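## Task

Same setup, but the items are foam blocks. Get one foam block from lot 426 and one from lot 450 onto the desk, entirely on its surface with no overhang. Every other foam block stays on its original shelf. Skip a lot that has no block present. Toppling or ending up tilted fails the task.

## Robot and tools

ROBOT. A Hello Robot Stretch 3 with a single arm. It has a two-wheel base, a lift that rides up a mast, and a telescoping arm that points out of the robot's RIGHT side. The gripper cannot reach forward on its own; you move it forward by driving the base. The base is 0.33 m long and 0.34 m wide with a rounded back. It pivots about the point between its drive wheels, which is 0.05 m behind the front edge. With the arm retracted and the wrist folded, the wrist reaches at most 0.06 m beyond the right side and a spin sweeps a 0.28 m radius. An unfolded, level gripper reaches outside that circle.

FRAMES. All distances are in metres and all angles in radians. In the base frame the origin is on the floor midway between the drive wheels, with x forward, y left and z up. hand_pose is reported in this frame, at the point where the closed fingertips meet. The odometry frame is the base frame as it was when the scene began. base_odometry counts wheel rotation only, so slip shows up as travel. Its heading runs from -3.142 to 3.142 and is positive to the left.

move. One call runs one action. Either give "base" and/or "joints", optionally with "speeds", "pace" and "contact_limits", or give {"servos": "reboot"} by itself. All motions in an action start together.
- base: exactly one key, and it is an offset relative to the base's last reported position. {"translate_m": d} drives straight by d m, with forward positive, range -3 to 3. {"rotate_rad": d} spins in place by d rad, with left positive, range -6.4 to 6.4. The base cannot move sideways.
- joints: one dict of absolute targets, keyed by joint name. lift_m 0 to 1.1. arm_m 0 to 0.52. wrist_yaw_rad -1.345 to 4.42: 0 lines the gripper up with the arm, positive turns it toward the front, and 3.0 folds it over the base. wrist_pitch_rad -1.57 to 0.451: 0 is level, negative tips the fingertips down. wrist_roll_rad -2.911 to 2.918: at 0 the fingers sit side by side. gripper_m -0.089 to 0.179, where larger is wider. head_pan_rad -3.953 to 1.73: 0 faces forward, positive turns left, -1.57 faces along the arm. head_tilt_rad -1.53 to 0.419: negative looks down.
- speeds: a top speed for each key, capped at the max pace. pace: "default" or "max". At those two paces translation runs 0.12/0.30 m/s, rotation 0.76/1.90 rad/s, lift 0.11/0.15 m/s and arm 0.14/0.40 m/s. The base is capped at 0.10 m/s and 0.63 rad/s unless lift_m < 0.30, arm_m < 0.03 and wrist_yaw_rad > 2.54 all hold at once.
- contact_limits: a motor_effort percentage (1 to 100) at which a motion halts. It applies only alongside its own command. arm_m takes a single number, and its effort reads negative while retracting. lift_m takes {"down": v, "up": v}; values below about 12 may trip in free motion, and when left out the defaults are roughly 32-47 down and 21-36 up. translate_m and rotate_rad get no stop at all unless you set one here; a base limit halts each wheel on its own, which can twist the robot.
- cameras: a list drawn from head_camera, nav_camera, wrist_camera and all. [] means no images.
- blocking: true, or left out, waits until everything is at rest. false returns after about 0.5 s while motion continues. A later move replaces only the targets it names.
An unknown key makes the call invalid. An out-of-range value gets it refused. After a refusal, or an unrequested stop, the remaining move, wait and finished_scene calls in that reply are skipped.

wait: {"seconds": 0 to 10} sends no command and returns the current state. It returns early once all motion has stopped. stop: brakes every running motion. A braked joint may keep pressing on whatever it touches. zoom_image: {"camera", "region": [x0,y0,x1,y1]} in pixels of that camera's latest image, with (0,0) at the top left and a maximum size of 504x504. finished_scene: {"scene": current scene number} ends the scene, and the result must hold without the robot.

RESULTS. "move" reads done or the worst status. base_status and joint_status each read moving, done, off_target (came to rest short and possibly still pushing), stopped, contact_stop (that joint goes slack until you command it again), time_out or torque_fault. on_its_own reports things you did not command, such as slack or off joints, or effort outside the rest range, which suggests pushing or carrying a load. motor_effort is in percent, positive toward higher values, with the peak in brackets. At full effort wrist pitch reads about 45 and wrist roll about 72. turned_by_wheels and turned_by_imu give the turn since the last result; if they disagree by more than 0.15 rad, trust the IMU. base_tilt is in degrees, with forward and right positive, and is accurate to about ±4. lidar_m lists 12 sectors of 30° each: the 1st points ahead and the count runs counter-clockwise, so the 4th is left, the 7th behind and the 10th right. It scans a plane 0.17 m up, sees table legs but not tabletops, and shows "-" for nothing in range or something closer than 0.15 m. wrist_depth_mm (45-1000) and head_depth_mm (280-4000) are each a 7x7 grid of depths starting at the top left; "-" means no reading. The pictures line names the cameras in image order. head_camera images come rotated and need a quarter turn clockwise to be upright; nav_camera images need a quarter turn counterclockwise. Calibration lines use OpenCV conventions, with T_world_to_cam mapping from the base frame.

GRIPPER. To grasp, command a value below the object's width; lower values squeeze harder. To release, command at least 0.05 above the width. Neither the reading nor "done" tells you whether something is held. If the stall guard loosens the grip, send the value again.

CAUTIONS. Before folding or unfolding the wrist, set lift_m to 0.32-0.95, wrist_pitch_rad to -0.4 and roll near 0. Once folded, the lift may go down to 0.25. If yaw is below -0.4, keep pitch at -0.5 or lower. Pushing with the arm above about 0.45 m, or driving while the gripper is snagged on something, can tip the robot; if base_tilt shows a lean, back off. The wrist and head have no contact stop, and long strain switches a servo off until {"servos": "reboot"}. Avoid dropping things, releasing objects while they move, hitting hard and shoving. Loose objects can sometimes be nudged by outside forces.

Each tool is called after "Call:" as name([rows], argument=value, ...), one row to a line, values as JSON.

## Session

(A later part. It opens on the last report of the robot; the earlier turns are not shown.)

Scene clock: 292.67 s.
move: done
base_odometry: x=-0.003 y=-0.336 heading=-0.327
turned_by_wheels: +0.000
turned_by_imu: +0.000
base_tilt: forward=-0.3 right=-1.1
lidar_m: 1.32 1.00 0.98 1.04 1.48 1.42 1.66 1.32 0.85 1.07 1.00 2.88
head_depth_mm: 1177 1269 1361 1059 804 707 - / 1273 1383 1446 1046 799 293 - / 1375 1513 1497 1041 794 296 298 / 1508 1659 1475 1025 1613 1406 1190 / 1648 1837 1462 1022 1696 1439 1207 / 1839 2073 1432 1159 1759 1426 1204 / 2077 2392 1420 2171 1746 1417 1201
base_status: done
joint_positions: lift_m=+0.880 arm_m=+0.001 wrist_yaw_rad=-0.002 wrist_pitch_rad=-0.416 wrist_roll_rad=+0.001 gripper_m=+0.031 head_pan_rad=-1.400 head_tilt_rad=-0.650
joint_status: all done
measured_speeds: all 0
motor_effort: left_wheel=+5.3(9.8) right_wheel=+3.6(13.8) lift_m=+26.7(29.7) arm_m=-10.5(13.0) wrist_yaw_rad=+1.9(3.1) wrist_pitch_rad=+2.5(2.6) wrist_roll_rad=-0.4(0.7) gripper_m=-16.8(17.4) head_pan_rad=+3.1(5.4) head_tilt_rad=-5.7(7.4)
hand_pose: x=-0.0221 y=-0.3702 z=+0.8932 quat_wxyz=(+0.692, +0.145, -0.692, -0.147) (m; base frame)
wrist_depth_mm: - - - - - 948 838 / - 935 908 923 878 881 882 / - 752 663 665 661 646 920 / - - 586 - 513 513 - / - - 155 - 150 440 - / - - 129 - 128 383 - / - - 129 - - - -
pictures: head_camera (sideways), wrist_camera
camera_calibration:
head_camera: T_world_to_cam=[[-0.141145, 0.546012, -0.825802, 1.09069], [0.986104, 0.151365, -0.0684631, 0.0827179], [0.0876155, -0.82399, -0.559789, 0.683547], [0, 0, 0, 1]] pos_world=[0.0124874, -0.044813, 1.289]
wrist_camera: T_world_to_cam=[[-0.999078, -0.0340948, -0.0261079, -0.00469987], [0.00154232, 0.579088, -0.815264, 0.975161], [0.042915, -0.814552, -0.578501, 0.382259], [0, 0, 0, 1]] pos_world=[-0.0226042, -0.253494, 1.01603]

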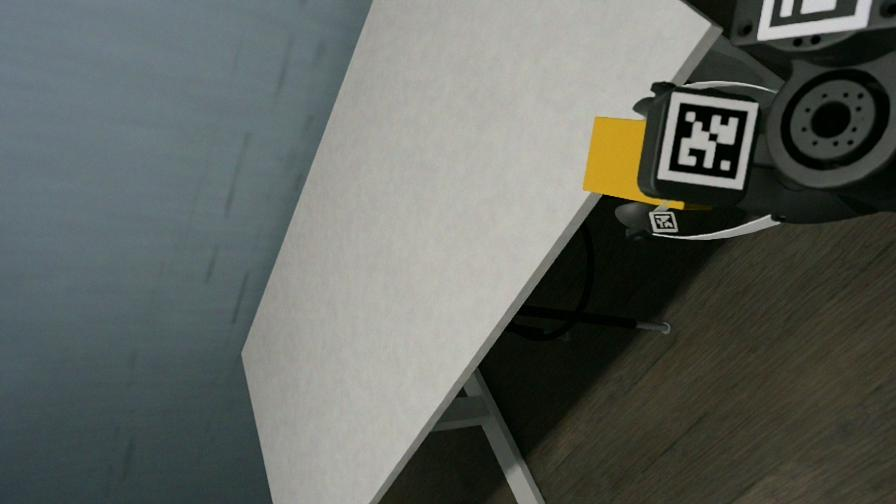

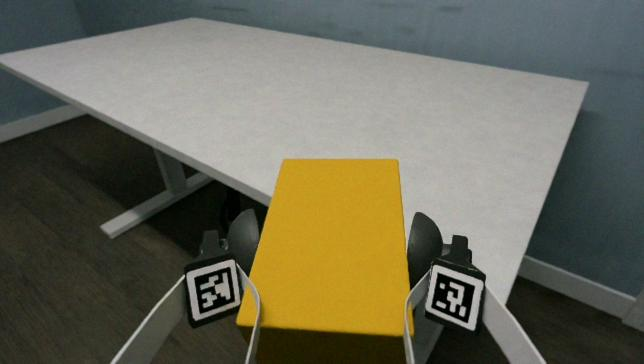

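Call:
move(joints={"arm_m": 0.44, "lift_m": 0.775}, speeds={"arm_m": 0.25, "lift_m": 0.06}, cameras=[])

Call:
move(joints={"lift_m": 0.739}, speeds={"lift_m": 0.03}, contact_limits={"lift_m": {"down": 14}}, cameras=["wrist_camera"])

Scene clock: 319.00 s.
move: done
base_odometry: x=-0.003 y=-0.336 heading=-0.327
turned_by_wheels: +0.000
turned_by_imu: +0.000
base_tilt: forward=-0.3 right=-1.2
lidar_m: 1.32 1.01 0.98 1.04 1.48 1.42 1.66 1.31 0.85 1.07 1.01 2.88
head_depth_mm: 1184 1275 1361 609 425 359 320 / 1272 1380 1438 607 797 1379 1216 / 1374 1502 1497 917 821 1454 1218 / 1508 1663 1477 1026 1614 1441 1210 / 1662 1850 1463 1021 1702 1435 1206 / 1841 2073 1435 1156 1765 1421 1201 / 2077 2387 1422 2158 1750 1419 1197
base_status: not commanded
joint_positions: lift_m=+0.775 arm_m=+0.440 wrist_yaw_rad=-0.002 wrist_pitch_rad=-0.416 wrist_roll_rad=+0.001 gripper_m=+0.031 head_pan_rad=-1.400 head_tilt_rad=-0.650
joint_status: all done
measured_speeds: all 0
motor_effort: left_wheel=+5.3(5.4) right_wheel=+4.1(4.8) lift_m=+24.4(27.1) arm_m=+13.2(14.8) wrist_yaw_rad=+2.2(3.0) wrist_pitch_rad=+2.4(2.5) wrist_roll_rad=-0.3(0.6) gripper_m=-16.7(17.3) head_pan_rad=+3.1(4.0) head_tilt_rad=-4.7(6.2)
hand_pose: x=-0.0221 y=-0.8097 z=+0.7882 quat_wxyz=(+0.692, +0.145, -0.692, -0.147) (m; base frame)
wrist_depth_mm: 961 930 924 808 732 629 562 / 586 586 577 572 560 556 550 / 428 423 420 419 408 408 402 / 336 334 332 - 324 324 321 / 276 274 156 - 149 268 265 / 234 233 129 - 128 222 226 / 203 110 192 - 190 122 198
pictures: none
No camera images: "cameras" was empty.

Scene clock: 320.63 s.
move: done
base_odometry: x=-0.003 y=-0.336 heading=-0.327
turned_by_wheels: +0.000
turned_by_imu: +0.000
base_tilt: forward=-0.3 right=-1.2
lidar_m: 1.32 1.00 0.98 1.03 1.48 1.42 1.67 1.32 0.85 1.07 1.01 2.88
head_depth_mm: 1181 1277 1360 1058 488 389 326 / 1271 1374 1435 634 747 1389 1221 / 1373 1499 1494 949 794 1454 1216 / 1503 1653 1475 1028 1614 1443 1212 / 1654 1852 1445 1020 1704 1439 1209 / 1847 2061 1435 1161 1750 1425 1204 / 2087 2382 1421 2168 1734 1415 1199
base_status: not commanded
joint_positions: lift_m=+0.739 arm_m=+0.440 wrist_yaw_rad=-0.002 wrist_pitch_rad=-0.416 wrist_roll_rad=+0.001 gripper_m=+0.031 head_pan_rad=-1.400 head_tilt_rad=-0.650
joint_status: all done
measured_speeds: all 0
motor_effort: left_wheel=+4.8(5.4) right_wheel=+4.5(4.6) lift_m=+24.0(25.5) arm_m=+11.6(13.3) wrist_yaw_rad=+1.3(2.7) wrist_pitch_rad=+2.4(2.6) wrist_roll_rad=-0.4(0.6) gripper_m=-16.6(17.2) head_pan_rad=+3.2(3.9) head_tilt_rad=-4.6(5.4)
contact_limits: lift_m down 14 (down: maximum 72; up: maximum 65)
hand_pose: x=-0.0221 y=-0.8097 z=+0.7522 quat_wxyz=(+0.692, +0.145, -0.692, -0.147) (m; base frame)
wrist_depth_mm: 765 737 739 725 677 605 553 / 476 472 460 457 449 446 440 / 346 343 339 336 333 329 326 / 271 270 267 - 262 260 258 / 223 221 156 - 150 216 214 / 189 188 129 - 128 178 183 / 164 119 155 - 157 152 160
pictures: wrist_camera
camera_calibration:
wrist_camera: T_world_to_cam=[[-0.999078, -0.0340943, -0.0261083, -0.0233625], [0.0015425, 0.579096, -0.815258, 1.11467], [0.0429149, -0.814546, -0.57851, -0.057231], [0, 0, 0, 1]] pos_world=[-0.0226042, -0.692917, 0.875027]

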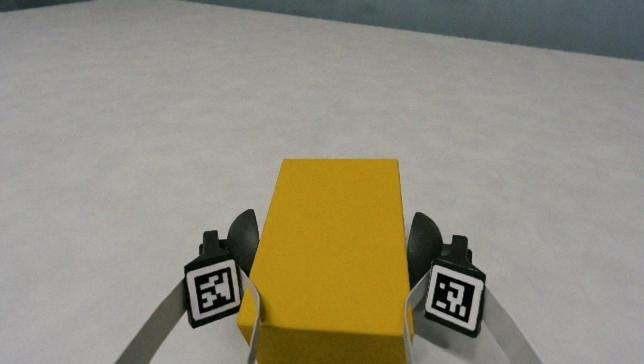

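Call:
move(joints={"lift_m": 0.732}, speeds={"lift_m": 0.02}, contact_limits={"lift_m": {"down": 14}}, cameras=[])

Scene clock: 326.13 s.
move: done
base_odometry: x=-0.003 y=-0.336 heading=-0.327
turned_by_wheels: +0.000
turned_by_imu: +0.000
base_tilt: forward=-0.4 right=-1.3
lidar_m: 1.32 1.00 0.98 1.04 1.48 1.42 1.67 1.32 0.85 1.07 1.01 2.88
head_depth_mm: 1182 1269 1357 1055 497 397 327 / 1268 1385 1444 641 747 1383 1216 / 1380 1499 1498 989 794 1453 1221 / 1507 1655 1478 1026 1620 1439 1214 / 1658 1844 1460 1023 1700 1433 1210 / 1841 2084 1436 1159 1763 1431 1201 / 2074 2368 1421 2162 1751 1417 1196
base_status: not commanded
joint_positions: lift_m=+0.732 arm_m=+0.440 wrist_yaw_rad=-0.002 wrist_pitch_rad=-0.394 wrist_roll_rad=+0.001 gripper_m=+0.031 head_pan_rad=-1.400 head_tilt_rad=-0.650
joint_status: all done
measured_speeds: all 0
motor_effort: left_wheel=+4.9(5.3) right_wheel=+3.5(5.2) lift_m=+21.1(25.3) arm_m=+8.7(9.5) wrist_yaw_rad=+1.5(2.5) wrist_pitch_rad=-1.5(2.5) wrist_roll_rad=-0.3(0.4) gripper_m=-16.7(17.0) head_pan_rad=+2.7(3.4) head_tilt_rad=-3.6(4.8)
contact_limits: lift_m down 14 (down: maximum 72; up: maximum 65)
hand_pose: x=-0.0221 y=-0.8123 z=+0.7501 quat_wxyz=(+0.693, +0.138, -0.693, -0.140) (m; base frame)
wrist_depth_mm: 869 841 826 777 700 620 556 / 505 491 486 485 471 467 463 / 354 352 348 344 341 336 333 / 274 272 270 292 265 263 262 / 223 221 157 - 150 216 214 / 188 187 129 - 128 177 182 / 163 119 153 - 155 151 158
pictures: none
No camera images: "cameras" was empty.

Call:
move(joints={"lift_m": 0.737}, cameras=[])

Call:
move(joints={"gripper_m": 0.179}, cameras=[])

Call:
move(joints={"arm_m": 0.0}, speeds={"arm_m": 0.22}, cameras=["wrist_camera"])

Call:
move(base={"rotate_rad": -0.335}, joints={"wrist_yaw_rad": 3.0, "gripper_m": 0.037, "lift_m": 0.4}, pace="max", cameras=["head_camera"])

Call:
move(joints={"lift_m": 0.27}, pace="max", cameras=[])

Scene clock: 368.33 s.
move: done
base_odometry: x=-0.003 y=-0.336 heading=-0.327
turned_by_wheels: +0.000
turned_by_imu: +0.000
base_tilt: forward=-0.4 right=-1.3
lidar_m: 1.32 1.00 0.98 1.03 1.48 1.42 1.67 1.32 0.86 1.06 1.01 2.87
head_depth_mm: 1179 1277 1355 1057 490 391 327 / 1274 1380 1434 636 746 1382 1215 / 1375 1502 1490 949 795 1451 1215 / 1500 1656 1478 1025 1621 1447 1213 / 1656 1851 1457 1021 1712 1436 1211 / 1845 2067 1438 1154 1751 1430 1197 / 2087 2374 1421 2157 1742 1418 1196
base_status: not commanded
joint_positions: lift_m=+0.737 arm_m=+0.440 wrist_yaw_rad=-0.002 wrist_pitch_rad=-0.410 wrist_roll_rad=+0.001 gripper_m=+0.031 head_pan_rad=-1.400 head_tilt_rad=-0.650
joint_status: all done
measured_speeds: all 0
motor_effort: left_wheel=+4.7(5.0) right_wheel=+4.5(4.6) lift_m=+29.1(29.1) arm_m=+5.3(6.2) wrist_yaw_rad=+1.5(2.6) wrist_pitch_rad=+1.3(1.8) wrist_roll_rad=-0.3(0.5) gripper_m=-16.7(17.1) head_pan_rad=+2.5(3.3) head_tilt_rad=-3.5(4.0)
hand_pose: x=-0.0221 y=-0.8104 z=+0.7515 quat_wxyz=(+0.692, +0.143, -0.692, -0.145) (m; base frame)
wrist_depth_mm: 801 776 766 746 687 617 555 / 483 471 468 462 456 449 446 / 348 344 339 336 333 332 325 / 271 268 266 - 263 261 259 / 222 221 156 - 150 215 213 / 189 187 129 - 128 178 183 / 163 119 154 - 156 151 159
pictures: none
No camera images: "cameras" was empty.

Scene clock: 370.37 s.
move: done
base_odometry: x=-0.003 y=-0.336 heading=-0.327
turned_by_wheels: +0.000
turned_by_imu: +0.000
base_tilt: forward=-0.2 right=-1.3
lidar_m: 1.32 1.00 0.98 1.03 1.48 1.42 1.67 1.31 0.86 1.06 1.00 2.88
head_depth_mm: 1180 1273 1354 1055 491 392 327 / 1275 1374 1436 634 746 1386 1214 / 1378 1510 1504 955 796 1455 1218 / 1505 1657 1477 1026 1608 1444 1215 / 1666 1838 1457 1021 1703 1429 1209 / 1832 2070 1434 1155 1751 1421 1204 / 2081 2381 1419 2176 1741 1418 1197
base_status: not commanded
joint_positions: lift_m=+0.737 arm_m=+0.440 wrist_yaw_rad=-0.002 wrist_pitch_rad=-0.412 wrist_roll_rad=+0.001 gripper_m=+0.179 head_pan_rad=-1.400 head_tilt_rad=-0.650
joint_status: all done
measured_speeds: all 0
motor_effort: left_wheel=+4.6(5.3) right_wheel=+3.9(4.7) lift_m=+23.4(29.4) arm_m=+3.3(5.7) wrist_yaw_rad=+1.8(3.3) wrist_pitch_rad=+1.7(1.8) wrist_roll_rad=-0.3(0.6) gripper_m=+0.7(85.0) head_pan_rad=+3.2(3.2) head_tilt_rad=-2.8(3.9)
hand_pose: x=-0.0220 y=-0.8102 z=+0.7511 quat_wxyz=(+0.692, +0.144, -0.692, -0.146) (m; base frame)
wrist_depth_mm: 783 752 771 737 685 618 549 / 480 473 465 458 457 450 442 / 347 341 339 333 331 330 326 / 269 267 264 288 261 260 257 / 222 220 218 - 215 215 213 / 116 141 186 - 178 183 121 / 118 159 161 - 160 159 110
pictures: none
No camera images: "cameras" was empty.

Scene clock: 374.23 s.
move: done
base_odometry: x=-0.003 y=-0.336 heading=-0.327
turned_by_wheels: +0.000
turned_by_imu: +0.000
base_tilt: forward=-0.3 right=-1.0
lidar_m: 1.32 1.00 0.98 1.03 1.48 1.42 1.67 1.32 0.86 1.07 1.01 2.87
head_depth_mm: 1180 1270 1355 1058 801 710 1230 / 1272 1381 1440 1046 798 1385 1192 / 1386 1504 1500 991 825 1451 375 / 1508 1664 1474 1026 1619 1448 1184 / 1660 1853 1457 1022 1703 1437 1209 / 1852 2083 1439 1157 1756 1429 1202 / 2088 2391 1422 2171 1753 1415 1202
base_status: not commanded
joint_positions: lift_m=+0.737 arm_m=+0.001 wrist_yaw_rad=-0.002 wrist_pitch_rad=-0.412 wrist_roll_rad=+0.001 gripper_m=+0.179 head_pan_rad=-1.400 head_tilt_rad=-0.650
joint_status: all done
measured_speeds: all 0
motor_effort: left_wheel=+4.1(5.0) right_wheel=+3.9(5.1) lift_m=+28.4(29.8) arm_m=-13.3(14.6) wrist_yaw_rad=+2.4(2.6) wrist_pitch_rad=+1.8(2.0) wrist_roll_rad=-0.3(0.6) gripper_m=+0.4(1.1) head_pan_rad=+2.5(3.1) head_tilt_rad=-1.9(3.4)
hand_pose: x=-0.0220 y=-0.3706 z=+0.7509 quat_wxyz=(+0.692, +0.144, -0.692, -0.146) (m; base frame)
wrist_depth_mm: 890 770 762 742 734 705 785 / - - 472 468 460 453 832 / - - - 381 337 333 895 / - - - - - 278 991 / - - - - - - - / 118 142 - - - - 121 / 118 937 942 950 931 928 110
pictures: wrist_camera
camera_calibration:
wrist_camera: T_world_to_cam=[[-0.999067, -0.0344788, -0.025991, -0.00859131], [0.00136259, 0.576476, -0.817113, 0.859814], [0.0431563, -0.816386, -0.575892, 0.296987], [0, 0, 0, 1]] pos_world=[-0.0225717, -0.253503, 0.873374]

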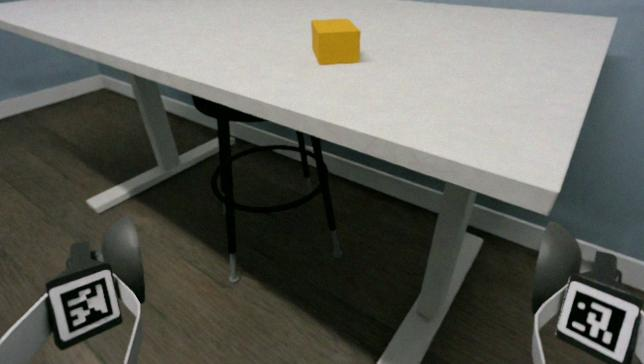

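Scene clock: 377.27 s.
move: done
base_odometry: x=-0.003 y=-0.336 heading=-0.661
turned_by_wheels: -0.335
turned_by_imu: -0.329
base_tilt: forward=-0.4 right=-1.2
lidar_m: 2.01 1.15 0.98 0.98 1.12 1.42 1.42 1.52 1.32 0.85 1.00 1.69
head_depth_mm: 1061 1155 1274 1419 1608 1473 1231 / 1105 1208 1320 1099 1645 1461 1226 / 1147 1265 1357 1037 794 1379 1220 / 1200 1322 1399 1025 786 1402 1187 / 1252 1393 1451 977 832 1437 1206 / 1312 1463 1437 1004 861 1425 1205 / 1380 1545 1419 997 1592 1417 1199
base_status: done
joint_positions: lift_m=+0.400 arm_m=+0.001 wrist_yaw_rad=+2.997 wrist_pitch_rad=-0.414 wrist_roll_rad=+0.001 gripper_m=+0.037 head_pan_rad=-1.400 head_tilt_rad=-0.650
joint_status: all done
measured_speeds: all 0
motor_effort: left_wheel=+8.4(12.1) right_wheel=-9.1(13.5) lift_m=+23.7(26.6) arm_m=-10.0(12.8) wrist_yaw_rad=+2.4(7.8) wrist_pitch_rad=+2.1(2.2) wrist_roll_rad=-0.6(0.6) gripper_m=+0.8(82.6) head_pan_rad=+2.2(3.0) head_tilt_rad=-1.6(3.0)
hand_pose: x=+0.0111 y=+0.0770 z=+0.4136 quat_wxyz=(+0.195, +0.701, +0.095, +0.680) (m; base frame)
wrist_depth_mm: - 138 - 966 934 912 878 / - 149 - - - - 946 / - 163 - - - - - / 971 187 880 951 946 950 926 / 791 774 204 753 774 766 762 / 676 671 128 640 129 659 660 / 595 580 263 573 558 567 570
pictures: head_camera (sideways)
camera_calibration:
head_camera: T_world_to_cam=[[-0.141218, 0.546188, -0.825673, 1.09052], [0.98609, 0.151453, -0.0684674, 0.0827235], [0.0876549, -0.823857, -0.559979, 0.683793], [0, 0, 0, 1]] pos_world=[0.0124903, -0.0448096, 1.28899]

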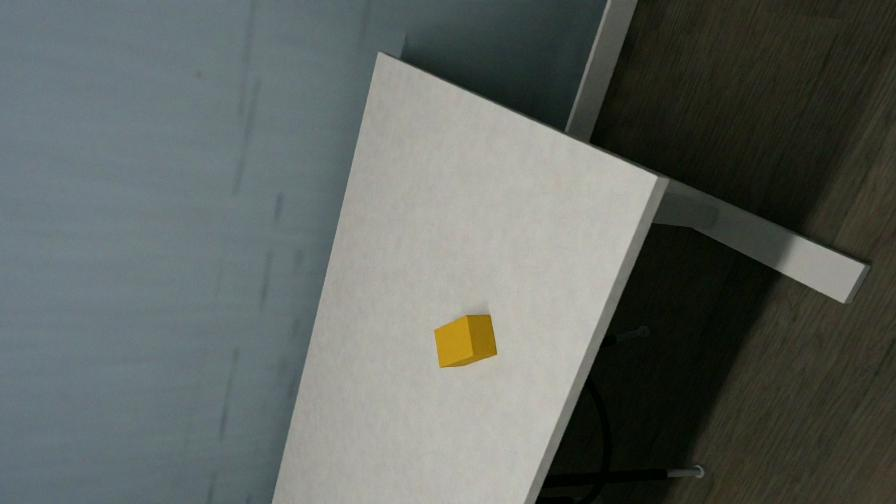

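Scene clock: 378.93 s.
move: done
base_odometry: x=-0.003 y=-0.336 heading=-0.661
turned_by_wheels: +0.000
turned_by_imu: +0.000
base_tilt: forward=-0.3 right=-1.2
lidar_m: 2.01 1.14 0.98 0.98 1.13 1.43 1.43 1.52 1.31 0.85 1.01 1.69
head_depth_mm: 1061 1154 1274 1412 1601 1475 1229 / 1102 1208 1311 1099 1645 1464 1226 / 1149 1262 1358 1036 794 1377 1218 / 1196 1319 1396 1025 785 1403 1190 / 1248 1391 1450 976 833 1433 1205 / 1315 1469 1439 1004 864 1419 1205 / 1377 1544 1417 999 1589 1415 1197
base_status: not commanded
joint_positions: lift_m=+0.270 arm_m=+0.001 wrist_yaw_rad=+2.997 wrist_pitch_rad=-0.414 wrist_roll_rad=+0.001 gripper_m=+0.037 head_pan_rad=-1.400 head_tilt_rad=-0.650
joint_status: all done
measured_speeds: all 0
motor_effort: left_wheel=+7.8(8.4) right_wheel=-9.0(10.2) lift_m=+26.2(26.8) arm_m=-8.6(10.3) wrist_yaw_rad=+1.5(3.2) wrist_pitch_rad=+2.2(2.2) wrist_roll_rad=-0.3(0.5) gripper_m=+0.2(0.8) head_pan_rad=+2.4(2.6) head_tilt_rad=-1.1(2.5)
hand_pose: x=+0.0111 y=+0.0770 z=+0.2835 quat_wxyz=(+0.195, +0.701, +0.095, +0.680) (m; base frame)
wrist_depth_mm: - 138 - 971 950 917 888 / - 149 - - - - 941 / 931 163 887 918 916 891 872 / 749 188 662 711 705 694 695 / 608 579 204 569 580 579 585 / 510 505 128 293 130 497 490 / 267 266 250 263 411 431 426
pictures: none
No camera images: "cameras" was empty.

Call:
move(base={"translate_m": 2.325}, pace="max", cameras=["head_camera"])

Call:
move(base={"rotate_rad": 1.315}, pace="max", cameras=["nav_camera"])

Scene clock: 427.03 s.
move: done
base_odometry: x=+1.832 y=-1.764 heading=-0.661
turned_by_wheels: +0.000
turned_by_imu: +0.001
base_tilt: forward=-0.5 right=-1.2
lidar_m: 0.63 0.73 1.24 0.81 0.65 0.81 3.70 2.17 1.62 1.29 0.73 0.63
head_depth_mm: 1535 1678 1850 2058 1824 1468 1234 / 1604 1760 1945 2142 1802 1462 1224 / 1606 1798 2015 2222 1792 1456 1220 / 1281 1445 1670 1951 1781 1440 1217 / 1051 1152 1291 1460 1617 1443 1209 / 888 962 1051 1160 1297 1365 1205 / 768 824 888 966 1058 1165 1171
base_status: done
joint_positions: lift_m=+0.270 arm_m=+0.001 wrist_yaw_rad=+2.998 wrist_pitch_rad=-0.414 wrist_roll_rad=+0.001 gripper_m=+0.037 head_pan_rad=-1.400 head_tilt_rad=-0.650
joint_status: not commanded
measured_speeds: all 0
motor_effort: left_wheel=+3.2(16.1) right_wheel=+0.5(10.7) lift_m=+25.2(30.0) arm_m=+0.7(6.7) wrist_yaw_rad=+1.9(3.1) wrist_pitch_rad=+2.2(2.3) wrist_roll_rad=-0.4(0.7) gripper_m=+0.2(0.9) head_pan_rad=+1.6(2.5) head_tilt_rad=+0.7(1.9)
hand_pose: x=+0.0110 y=+0.0770 z=+0.2835 quat_wxyz=(+0.195, +0.701, +0.095, +0.680) (m; base frame)
wrist_depth_mm: 488 138 - - - - - / 527 149 - - - - - / 595 163 880 921 901 887 890 / 658 188 663 713 703 699 705 / 606 573 204 573 584 579 574 / 516 506 128 291 129 492 488 / 266 266 250 262 414 431 429
pictures: head_camera (sideways)
camera_calibration:
head_camera: T_world_to_cam=[[-0.141218, 0.546188, -0.825673, 1.09052], [0.98609, 0.151453, -0.0684674, 0.0827235], [0.0876544, -0.823857, -0.559979, 0.683793], [0, 0, 0, 1]] pos_world=[0.0124902, -0.0448096, 1.28899]

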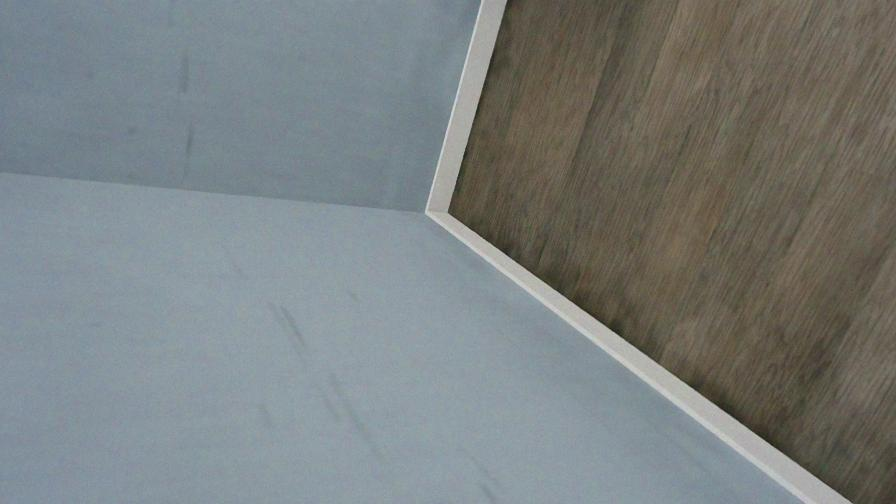

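Scene clock: 428.97 s.
move: done
base_odometry: x=+1.832 y=-1.764 heading=+0.654
turned_by_wheels: +1.315
turned_by_imu: +1.289
base_tilt: forward=-0.3 right=-1.2
lidar_m: 1.88 0.57 0.57 1.47 1.92 1.62 1.89 0.91 0.66 0.63 0.65 0.88
head_depth_mm: 485 534 595 675 775 910 1106 / 491 544 608 688 793 941 1138 / 498 552 617 702 813 964 1143 / 506 561 627 716 831 989 1161 / 514 571 640 731 851 1024 1174 / 521 579 651 746 877 1053 1185 / 529 589 665 764 900 1087 1199
base_status: done
joint_positions: lift_m=+0.270 arm_m=+0.001 wrist_yaw_rad=+2.998 wrist_pitch_rad=-0.414 wrist_roll_rad=+0.001 gripper_m=+0.037 head_pan_rad=-1.400 head_tilt_rad=-0.650
joint_status: not commanded
measured_speeds: all 0
motor_effort: left_wheel=-6.1(14.7) right_wheel=+7.4(14.9) lift_m=+26.0(27.2) arm_m=-4.8(5.2) wrist_yaw_rad=+1.9(2.6) wrist_pitch_rad=+2.1(2.3) wrist_roll_rad=-0.5(0.6) gripper_m=+0.2(0.8) head_pan_rad=+1.3(1.9) head_tilt_rad=+1.2(1.8)
hand_pose: x=+0.0110 y=+0.0770 z=+0.2835 quat_wxyz=(+0.195, +0.701, +0.095, +0.680) (m; base frame)
wrist_depth_mm: - 138 - - - 648 472 / - 149 - - - 658 512 / 944 163 880 912 899 679 544 / 734 187 671 720 706 653 611 / 604 573 204 565 585 582 575 / 509 507 128 291 130 495 495 / 268 266 251 262 409 428 426
pictures: nav_camera (sideways)
camera_calibration:
nav_camera: T_world_to_cam=[[0.116117, -0.572686, 0.81151, -1.01345], [-0.982152, -0.18792, 0.00791786, 0.0458622], [0.147964, -0.797946, -0.584285, 0.712705], [0, 0, 0, 1]] pos_world=[0.0572675, -0.00307066, 1.23849]

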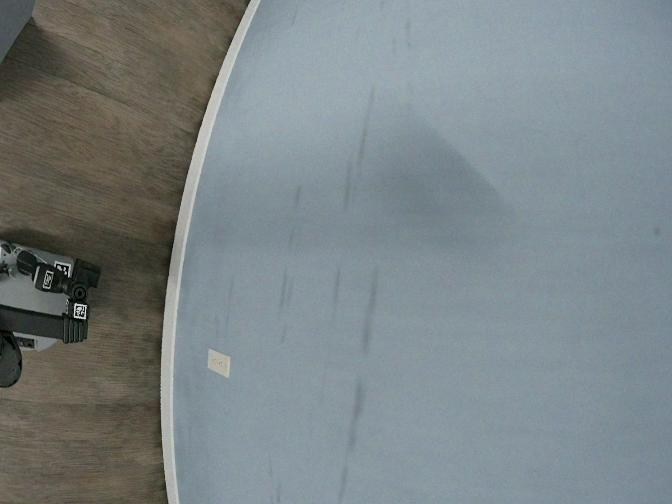

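Call:
move(base={"translate_m": 1.28}, joints={"head_pan_rad": -2.4, "head_tilt_rad": -0.4}, pace="max", cameras=["head_camera"])

Call:
move(base={"rotate_rad": -1.6}, pace="max", cameras=["head_camera", "nav_camera"])

Scene clock: 444.93 s.
move: done
base_odometry: x=+2.848 y=-0.986 heading=+0.653
turned_by_wheels: +0.000
turned_by_imu: +0.001
base_tilt: forward=-0.4 right=-1.2
lidar_m: 0.60 0.62 0.84 2.18 0.59 0.59 2.57 0.88 0.63 0.60 0.62 0.63
head_depth_mm: 1177 1321 1491 1714 2034 1836 1453 / 996 1096 1218 1366 1553 1701 1443 / 867 938 1021 1122 1255 1411 1415 / 764 820 884 961 1048 1159 1280 / 684 727 776 838 905 985 1078 / 620 655 696 740 796 854 925 / 566 596 629 666 708 757 812
base_status: done
joint_positions: lift_m=+0.270 arm_m=+0.001 wrist_yaw_rad=+2.998 wrist_pitch_rad=-0.414 wrist_roll_rad=+0.001 gripper_m=+0.037 head_pan_rad=-2.400 head_tilt_rad=-0.401
joint_status: all done
measured_speeds: all 0
motor_effort: left_wheel=+2.0(13.3) right_wheel=+6.0(13.8) lift_m=+28.1(28.8) arm_m=-8.9(12.8) wrist_yaw_rad=+1.1(2.9) wrist_pitch_rad=+2.3(2.3) wrist_roll_rad=-0.2(0.6) gripper_m=+0.6(1.3) head_pan_rad=+2.5(4.2) head_tilt_rad=-3.5(8.2)
hand_pose: x=+0.0110 y=+0.0770 z=+0.2835 quat_wxyz=(+0.195, +0.701, +0.095, +0.680) (m; base frame)
wrist_depth_mm: - 138 - - - 954 688 / - 148 - - - 964 692 / 767 163 875 908 904 859 696 / 619 187 664 720 708 706 669 / 581 580 204 571 588 577 576 / 514 506 128 291 129 494 487 / 267 265 251 262 409 431 429
pictures: head_camera (sideways)
camera_calibration:
head_camera: T_world_to_cam=[[0.2201, 0.264429, -0.938953, 1.23608], [0.648202, -0.758957, -0.0617932, 0.0761169], [-0.728965, -0.595031, -0.33845, 0.400515], [0, 0, 0, 1]] pos_world=[-0.0294391, -0.0307676, 1.30088]

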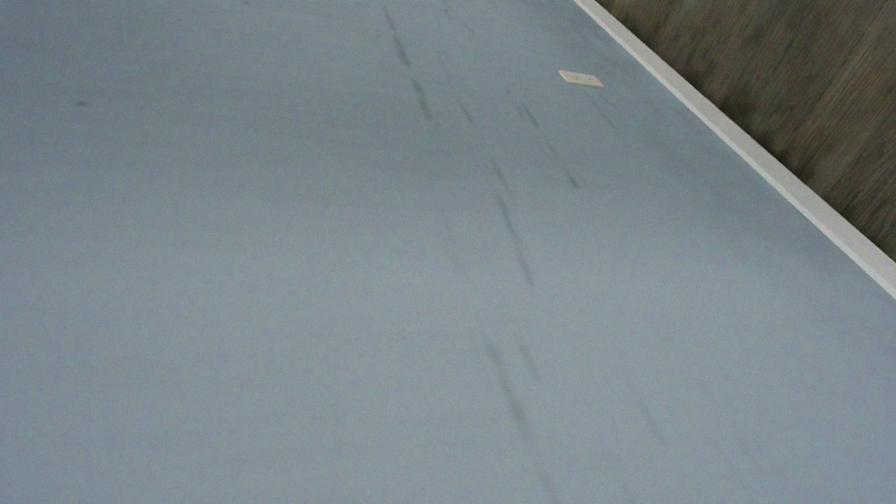

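Scene clock: 447.07 s.
move: done
base_odometry: x=+2.848 y=-0.986 heading=-0.946
turned_by_wheels: -1.600
turned_by_imu: -1.569
base_tilt: forward=-0.4 right=-1.1
lidar_m: 0.60 0.62 0.63 0.60 0.62 0.83 2.12 0.60 0.59 2.67 0.88 0.63
head_depth_mm: 1154 1209 1276 1319 1439 1672 1450 / 1220 1300 1379 1152 1475 1559 1406 / 691 1357 1446 948 1460 1112 1349 / 521 1192 1302 860 1258 1065 926 / 493 525 563 604 656 717 785 / 544 582 630 682 746 819 912 / 605 656 713 784 864 970 1097
base_status: done
joint_positions: lift_m=+0.270 arm_m=+0.001 wrist_yaw_rad=+2.998 wrist_pitch_rad=-0.414 wrist_roll_rad=+0.001 gripper_m=+0.037 head_pan_rad=-2.400 head_tilt_rad=-0.401
joint_status: not commanded
measured_speeds: all 0
motor_effort: left_wheel=+5.4(14.6) right_wheel=-8.0(14.9) lift_m=+28.9(29.6) arm_m=-12.1(12.9) wrist_yaw_rad=+2.1(2.7) wrist_pitch_rad=+2.2(2.3) wrist_roll_rad=-0.4(0.6) gripper_m=+0.1(1.2) head_pan_rad=+3.2(3.7) head_tilt_rad=-1.5(3.6)
hand_pose: x=+0.0110 y=+0.0770 z=+0.2835 quat_wxyz=(+0.195, +0.701, +0.095, +0.680) (m; base frame)
wrist_depth_mm: 565 138 587 615 630 653 657 / 603 149 629 659 692 720 681 / 662 163 689 728 740 783 690 / 689 187 665 707 703 706 662 / 601 576 204 573 579 577 579 / 503 507 128 292 129 494 489 / 267 266 250 262 415 426 428
pictures: head_camera (sideways), nav_camera (sideways)
camera_calibration:
head_camera: T_world_to_cam=[[0.220083, 0.264443, -0.938953, 1.23608], [0.648249, -0.758917, -0.0617932, 0.0761166], [-0.728928, -0.595076, -0.33845, 0.400515], [0, 0, 0, 1]] pos_world=[-0.0294372, -0.0307697, 1.30088]
nav_camera: T_world_to_cam=[[-0.258023, -0.259547, 0.930623, -1.16653], [-0.686994, 0.726561, 0.0121596, 0.0385362], [-0.679311, -0.636195, -0.365777, 0.433432], [0, 0, 0, 1]] pos_world=[0.0199186, -0.0550191, 1.24367]

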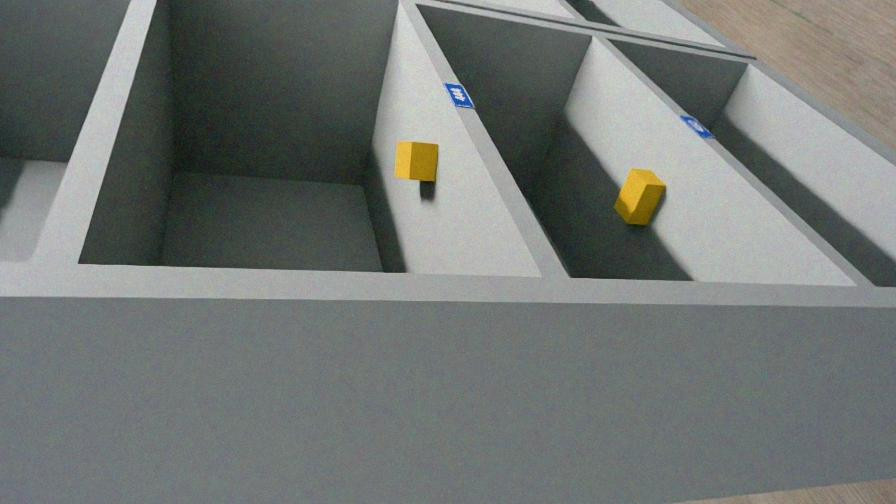

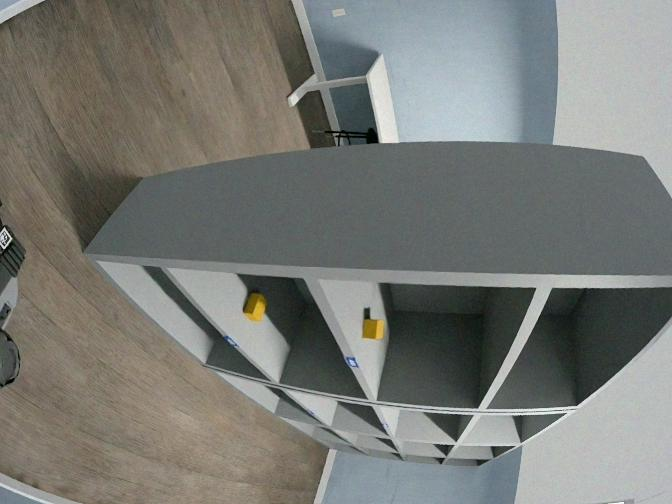

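Call:
zoom_image(camera="head_camera", region=[430, 66, 490, 126])

Call:
zoom_image(camera="head_camera", region=[667, 97, 727, 157])

Call:
zoom_image(camera="nav_camera", region=[280, 330, 530, 480])

Scaled by 8.400 from the camera's 896x504 image, which has a finer 1280x720 frame.

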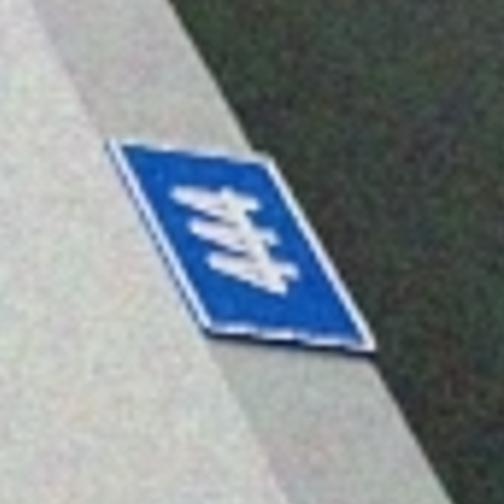

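Scaled by 8.400 from the camera's 896x504 image, which has a finer 1280x720 frame.

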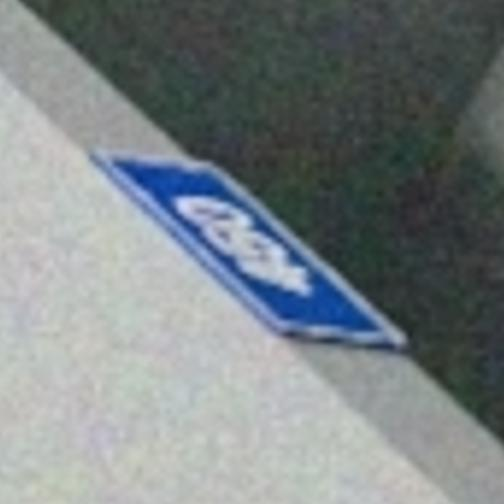

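Scaled by 2.016 from the camera's 672x504 image, which has a finer 792x594 frame.

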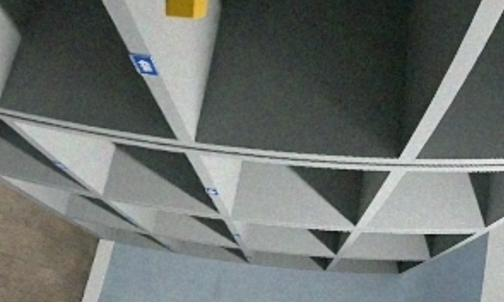

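Call:
move(base={"translate_m": -0.86}, joints={"head_pan_rad": -1.65, "head_tilt_rad": -0.85, "lift_m": 0.289}, pace="max", cameras=["head_camera"])

Scene clock: 483.30 s.
move: done
base_odometry: x=+2.345 y=-0.288 heading=-0.946
turned_by_wheels: +0.000
turned_by_imu: -0.001
base_tilt: forward=-0.3 right=-1.3
lidar_m: 1.46 0.85 0.60 0.58 0.59 0.79 2.03 0.64 0.62 0.89 0.59 0.60
head_depth_mm: 778 719 554 979 903 1132 1150 / 767 712 530 1073 910 1224 1142 / 760 702 523 1064 884 1219 1132 / 753 692 518 1057 877 1215 1126 / 745 686 513 1048 870 1210 1125 / 738 675 508 1046 866 1175 1121 / 731 665 502 1034 861 1166 1117
base_status: done
joint_positions: lift_m=+0.289 arm_m=+0.001 wrist_yaw_rad=+2.998 wrist_pitch_rad=-0.414 wrist_roll_rad=+0.001 gripper_m=+0.037 head_pan_rad=-1.650 head_tilt_rad=-0.850
joint_status: all done
measured_speeds: all 0
motor_effort: left_wheel=+0.3(14.0) right_wheel=-10.9(14.6) lift_m=+28.9(31.2) arm_m=-7.8(10.8) wrist_yaw_rad=+0.7(2.9) wrist_pitch_rad=+2.2(2.3) wrist_roll_rad=-0.3(0.6) gripper_m=+0.2(0.9) head_pan_rad=-2.9(5.1) head_tilt_rad=+1.6(8.2)
hand_pose: x=+0.0110 y=+0.0770 z=+0.3025 quat_wxyz=(+0.195, +0.701, +0.096, +0.680) (m; base frame)
wrist_depth_mm: 534 139 567 588 607 626 648 / 576 148 608 635 664 680 722 / 634 163 668 699 716 751 783 / 675 187 701 719 739 733 734 / 630 612 203 591 608 611 601 / 538 533 128 306 129 515 512 / 463 286 263 281 440 445 447
pictures: head_camera (sideways)
camera_calibration:
head_camera: T_world_to_cam=[[0.0103174, 0.71641, -0.697603, 0.922663], [0.994015, -0.0832225, -0.0707648, 0.085648], [-0.108753, -0.692698, -0.712982, 0.884018], [0, 0, 0, 1]] pos_world=[0.00148453, -0.0415203, 1.28]

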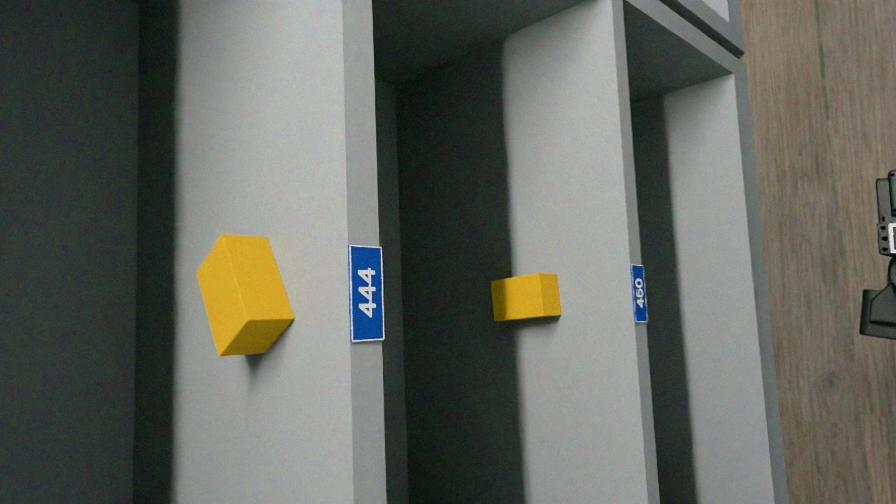

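Call:
zoom_image(camera="head_camera", region=[610, 263, 670, 323])

Scaled by 8.400 from the camera's 896x504 image, which has a finer 1280x720 frame.

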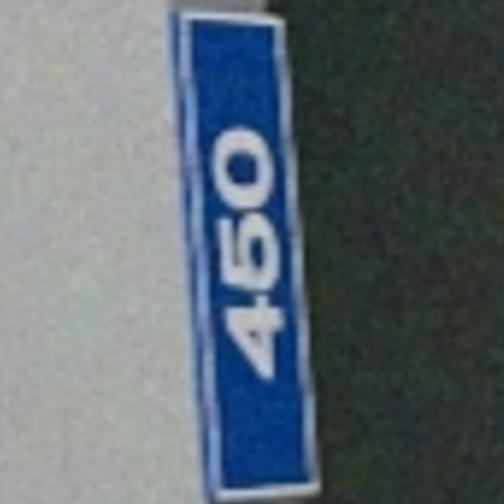

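Call:
zoom_image(camera="head_camera", region=[632, 280, 650, 298])

Call:
move(joints={"lift_m": 0.42, "head_pan_rad": -1.65, "head_tilt_rad": -0.7, "wrist_pitch_rad": -0.414}, pace="max", cameras=["head_camera"])

Scaled by 28.000 from the camera's 896x504 image, which has a finer 1280x720 frame.

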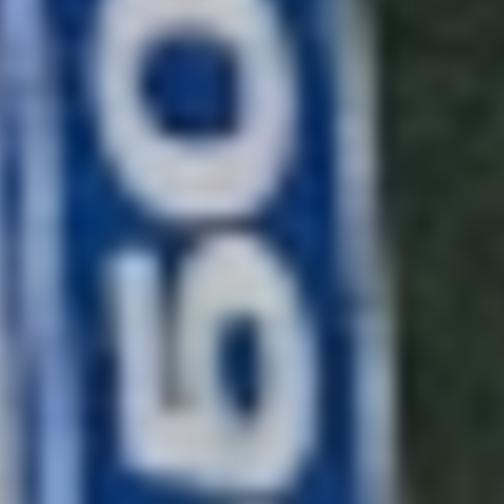

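Scene clock: 503.77 s.
move: done
base_odometry: x=+2.345 y=-0.288 heading=-0.946
turned_by_wheels: +0.000
turned_by_imu: +0.000
base_tilt: forward=-0.3 right=-1.1
lidar_m: 1.46 0.85 0.60 0.58 0.59 0.79 2.03 0.64 0.62 0.89 0.59 0.60
head_depth_mm: 758 849 727 566 957 879 1071 / 748 841 717 559 1016 850 1135 / 739 826 708 555 1002 848 1125 / 733 819 699 529 1001 840 1118 / 725 810 688 522 993 814 1121 / 715 798 682 516 986 809 1112 / 708 790 673 511 979 808 1084
base_status: not commanded
joint_positions: lift_m=+0.420 arm_m=+0.001 wrist_yaw_rad=+2.998 wrist_pitch_rad=-0.427 wrist_roll_rad=+0.001 gripper_m=+0.037 head_pan_rad=-1.650 head_tilt_rad=-0.695
joint_status: all done
measured_speeds: all 0
motor_effort: left_wheel=+0.0(0.6) right_wheel=-11.1(11.7) lift_m=+28.7(33.2) arm_m=-3.7(5.7) wrist_yaw_rad=+2.0(2.8) wrist_pitch_rad=+2.1(4.3) wrist_roll_rad=-0.5(0.6) gripper_m=+0.2(0.9) head_pan_rad=-2.7(4.1) head_tilt_rad=-2.0(3.7)
hand_pose: x=+0.0108 y=+0.0754 z=+0.4306 quat_wxyz=(+0.200, +0.700, +0.100, +0.678) (m; base frame)
wrist_depth_mm: 534 139 566 593 609 625 656 / 583 149 608 639 662 696 717 / 633 164 673 704 726 767 802 / 698 190 716 773 818 842 864 / 755 751 206 770 804 789 781 / 691 688 128 655 130 667 668 / 600 605 269 593 573 589 576
pictures: head_camera (sideways)
camera_calibration:
head_camera: T_world_to_cam=[[0.00129359, 0.60028, -0.799789, 1.0559], [0.993128, -0.0943677, -0.0692211, 0.0836579], [-0.117026, -0.794203, -0.596277, 0.732264], [0, 0, 0, 1]] pos_world=[0.00124525, -0.044377, 1.28692]

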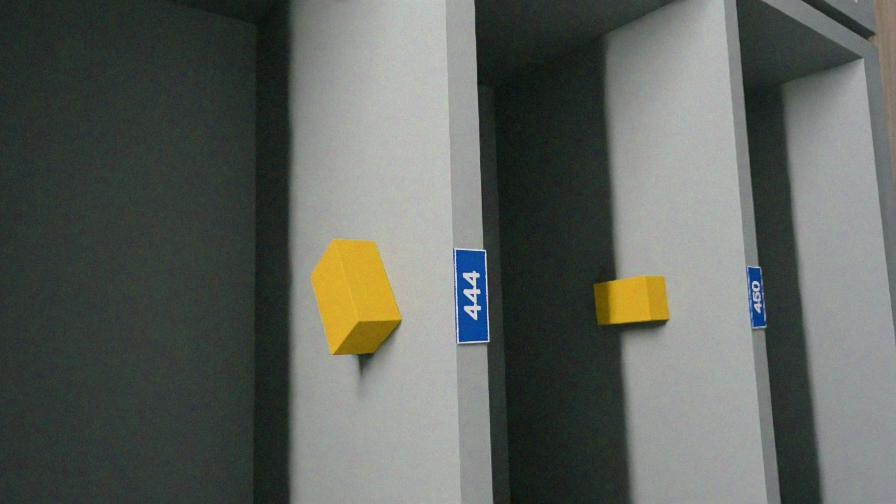

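Call:
move(joints={"lift_m": 0.58, "wrist_yaw_rad": 0.0, "gripper_m": 0.179}, pace="max", cameras=["wrist_camera"])

Call:
zoom_image(camera="wrist_camera", region=[180, 60, 480, 300])

Scene clock: 534.90 s.
move: done
base_odometry: x=+2.345 y=-0.288 heading=-0.946
turned_by_wheels: +0.000
turned_by_imu: +0.000
base_tilt: forward=-0.4 right=-1.4
lidar_m: 1.46 0.85 0.60 0.58 0.59 0.80 2.03 0.64 0.62 0.89 0.59 0.60
head_depth_mm: 757 850 717 561 951 877 1092 / 748 841 709 554 1008 851 1128 / 740 830 702 550 1000 844 1118 / 731 818 691 544 992 838 1120 / 723 809 586 519 989 813 1112 / 716 800 675 514 979 807 1086 / 708 789 666 507 973 805 1105
base_status: not commanded
joint_positions: lift_m=+0.580 arm_m=+0.001 wrist_yaw_rad=+0.003 wrist_pitch_rad=-0.428 wrist_roll_rad=+0.001 gripper_m=+0.179 head_pan_rad=-1.650 head_tilt_rad=-0.700
joint_status: all done
measured_speeds: all 0
motor_effort: left_wheel=+0.4(0.5) right_wheel=-10.2(11.2) lift_m=+25.1(32.9) arm_m=-0.6(2.4) wrist_yaw_rad=-2.6(7.8) wrist_pitch_rad=+2.1(2.2) wrist_roll_rad=-0.3(0.5) gripper_m=+0.5(83.2) head_pan_rad=-2.5(3.2) head_tilt_rad=-6.0(6.9)
hand_pose: x=-0.0209 y=-0.3687 z=+0.5905 quat_wxyz=(+0.691, +0.151, -0.691, -0.149) (m; base frame)
wrist_depth_mm: 564 610 612 607 606 599 545 / 512 549 535 533 523 515 492 / 402 402 398 339 387 382 379 / 318 314 312 311 306 304 302 / 271 267 268 266 265 262 259 / 118 142 798 763 779 759 121 / 118 675 699 683 684 665 110
pictures: wrist_camera
camera_calibration:
wrist_camera: T_world_to_cam=[[-0.998882, -0.0391185, -0.0265459, -0.0129441], [-0.00158295, 0.588879, -0.808219, 0.726883], [0.0472486, -0.807274, -0.588283, 0.216897], [0, 0, 0, 1]] pos_world=[-0.0220271, -0.253457, 0.714734]

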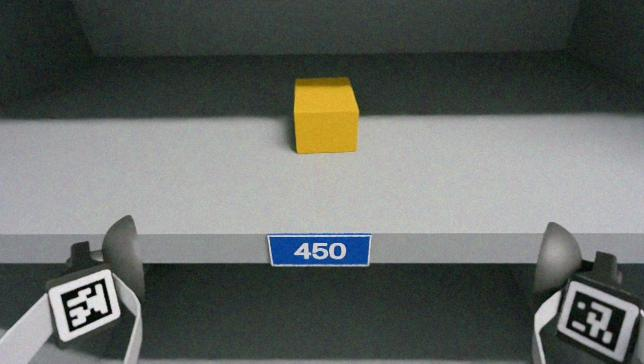

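Scaled by 1.680.

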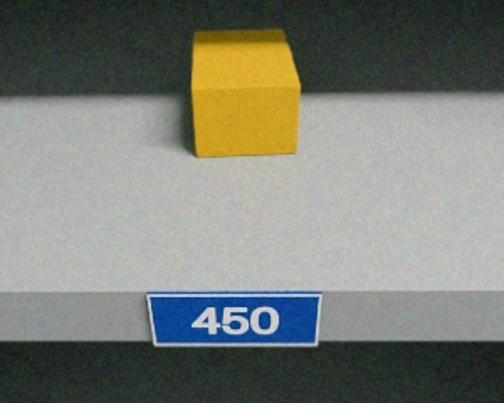

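Call:
move(joints={"lift_m": 0.553, "arm_m": 0.219, "wrist_yaw_rad": 0.075}, speeds={"arm_m": 0.14, "lift_m": 0.1}, contact_limits={"arm_m": 35}, cameras=["wrist_camera"])

Call:
move(joints={"gripper_m": 0.03}, cameras=[])

Call:
move(joints={"lift_m": 0.61}, cameras=["wrist_camera"])

Scene clock: 619.63 s.
move: done
base_odometry: x=+2.345 y=-0.288 heading=-0.946
turned_by_wheels: +0.000
turned_by_imu: +0.000
base_tilt: forward=-0.4 right=-1.2
lidar_m: 1.46 0.85 0.60 0.58 0.59 0.79 2.02 0.64 0.62 0.89 0.59 0.60
head_depth_mm: 757 851 716 559 953 879 1093 / 747 839 709 554 1009 852 1128 / 740 829 700 549 1002 592 500 / 732 817 691 543 994 577 1092 / 723 809 587 518 988 778 1112 / 715 798 675 514 981 809 1102 / 710 790 665 508 974 804 1104
base_status: not commanded
joint_positions: lift_m=+0.553 arm_m=+0.219 wrist_yaw_rad=+0.072 wrist_pitch_rad=-0.428 wrist_roll_rad=+0.001 gripper_m=+0.179 head_pan_rad=-1.650 head_tilt_rad=-0.700
joint_status: all done
measured_speeds: all 0
motor_effort: left_wheel=+0.3(0.7) right_wheel=-11.3(11.9) lift_m=+26.0(27.2) arm_m=+11.9(14.4) wrist_yaw_rad=+1.9(5.3) wrist_pitch_rad=+2.0(2.2) wrist_roll_rad=-0.3(0.6) gripper_m=+0.6(1.2) head_pan_rad=-2.1(2.8) head_tilt_rad=-5.1(6.5)
contact_limits: arm_m 35 (drawing in: default 31, maximum 55; extending or still: default 39, maximum 69)
hand_pose: x=-0.0054 y=-0.5866 z=+0.5635 quat_wxyz=(+0.696, +0.175, -0.685, -0.125) (m; base frame)
wrist_depth_mm: 424 417 403 400 393 381 372 / 451 437 429 419 413 403 399 / 342 335 333 329 324 323 319 / 268 267 263 184 259 258 256 / 222 213 219 153 201 214 213 / 118 142 186 131 137 183 118 / 118 159 162 146 153 160 110
pictures: wrist_camera
camera_calibration:
wrist_camera: T_world_to_cam=[[-0.99379, -0.108061, -0.0265465, -0.047188], [-0.0422798, 0.587377, -0.808209, 0.832255], [0.102929, -0.802067, -0.588298, 0.0277745], [0, 0, 0, 1]] pos_world=[-0.0145662, -0.471669, 0.687723]

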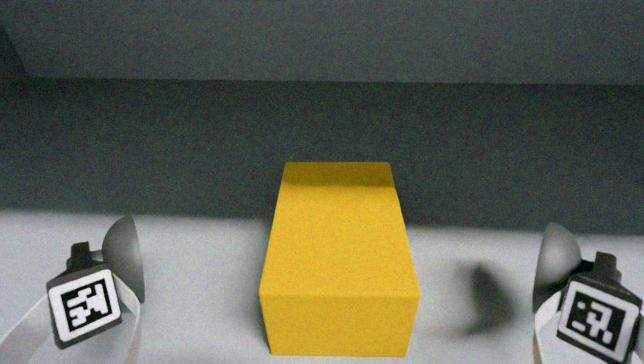

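Scene clock: 621.67 s.
move: done
base_odometry: x=+2.345 y=-0.288 heading=-0.946
turned_by_wheels: +0.000
turned_by_imu: +0.000
base_tilt: forward=-0.4 right=-1.2
lidar_m: 1.46 0.84 0.61 0.58 0.59 0.79 2.03 0.64 0.62 0.89 0.59 0.60
head_depth_mm: 758 850 717 560 954 875 1093 / 748 840 707 554 1005 851 1129 / 741 829 699 548 1001 591 500 / 732 820 691 543 995 578 1093 / 724 811 586 518 986 778 1112 / 716 800 675 513 978 808 1108 / 710 789 666 507 975 806 1105
base_status: not commanded
joint_positions: lift_m=+0.553 arm_m=+0.219 wrist_yaw_rad=+0.072 wrist_pitch_rad=-0.428 wrist_roll_rad=+0.001 gripper_m=+0.031 head_pan_rad=-1.650 head_tilt_rad=-0.700
joint_status: all done
measured_speeds: all 0
motor_effort: left_wheel=-0.1(0.5) right_wheel=-10.7(11.5) lift_m=+27.6(27.6) arm_m=+8.3(12.5) wrist_yaw_rad=+0.9(3.3) wrist_pitch_rad=+2.0(2.2) wrist_roll_rad=-0.4(0.5) gripper_m=-12.6(84.3) head_pan_rad=-2.1(2.4) head_tilt_rad=-5.1(6.3)
contact_limits: arm_m 35 (drawing in: default 31, maximum 55; extending or still: default 39, maximum 69)
hand_pose: x=-0.0054 y=-0.5866 z=+0.5635 quat_wxyz=(+0.696, +0.175, -0.685, -0.125) (m; base frame)
wrist_depth_mm: 424 413 409 398 389 382 374 / 450 437 429 422 412 405 400 / 340 336 335 329 326 322 318 / 268 265 264 184 258 257 256 / 222 219 157 153 151 214 212 / 188 188 130 133 129 183 181 / 163 111 158 146 153 153 158
pictures: none
No camera images: "cameras" was empty.

Scene clock: 623.03 s.
move: done
base_odometry: x=+2.345 y=-0.288 heading=-0.946
turned_by_wheels: +0.000
turned_by_imu: +0.000
base_tilt: forward=-0.4 right=-1.2
lidar_m: 1.46 0.85 0.60 0.58 0.59 0.79 2.03 0.64 0.62 0.89 0.59 0.60
head_depth_mm: 759 850 716 559 951 879 1095 / 749 839 708 555 1005 853 1128 / 739 830 700 550 1002 518 456 / 732 818 690 545 994 540 1113 / 722 809 585 519 954 786 1115 / 715 798 675 513 978 809 1106 / 708 790 665 507 971 805 1102
base_status: not commanded
joint_positions: lift_m=+0.610 arm_m=+0.219 wrist_yaw_rad=+0.072 wrist_pitch_rad=-0.428 wrist_roll_rad=+0.001 gripper_m=+0.031 head_pan_rad=-1.650 head_tilt_rad=-0.700
joint_status: all done
measured_speeds: all 0
motor_effort: left_wheel=+0.1(0.6) right_wheel=-10.1(11.5) lift_m=+28.0(31.6) arm_m=+6.2(9.2) wrist_yaw_rad=+2.2(2.6) wrist_pitch_rad=+2.2(2.3) wrist_roll_rad=-0.3(0.6) gripper_m=-12.8(13.2) head_pan_rad=-1.5(2.3) head_tilt_rad=-5.5(5.9)
contact_limits: arm_m 35 (drawing in: default 31, maximum 55; extending or still: default 39, maximum 69)
hand_pose: x=-0.0054 y=-0.5865 z=+0.6204 quat_wxyz=(+0.696, +0.175, -0.685, -0.126) (m; base frame)
wrist_depth_mm: 424 413 408 395 392 383 374 / 463 453 443 436 425 414 407 / 461 463 460 456 446 439 427 / 368 368 362 185 355 353 352 / 305 303 156 153 153 295 291 / 259 264 130 132 130 250 251 / 226 102 213 146 147 209 219
pictures: wrist_camera
camera_calibration:
wrist_camera: T_world_to_cam=[[-0.993783, -0.108121, -0.0265672, -0.0456812], [-0.0423584, 0.587838, -0.807869, 0.878237], [0.102965, -0.80172, -0.588763, 0.0617847], [0, 0, 0, 1]] pos_world=[-0.0145581, -0.471666, 0.744663]

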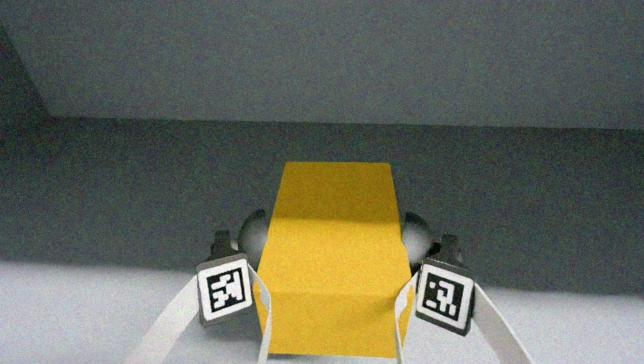

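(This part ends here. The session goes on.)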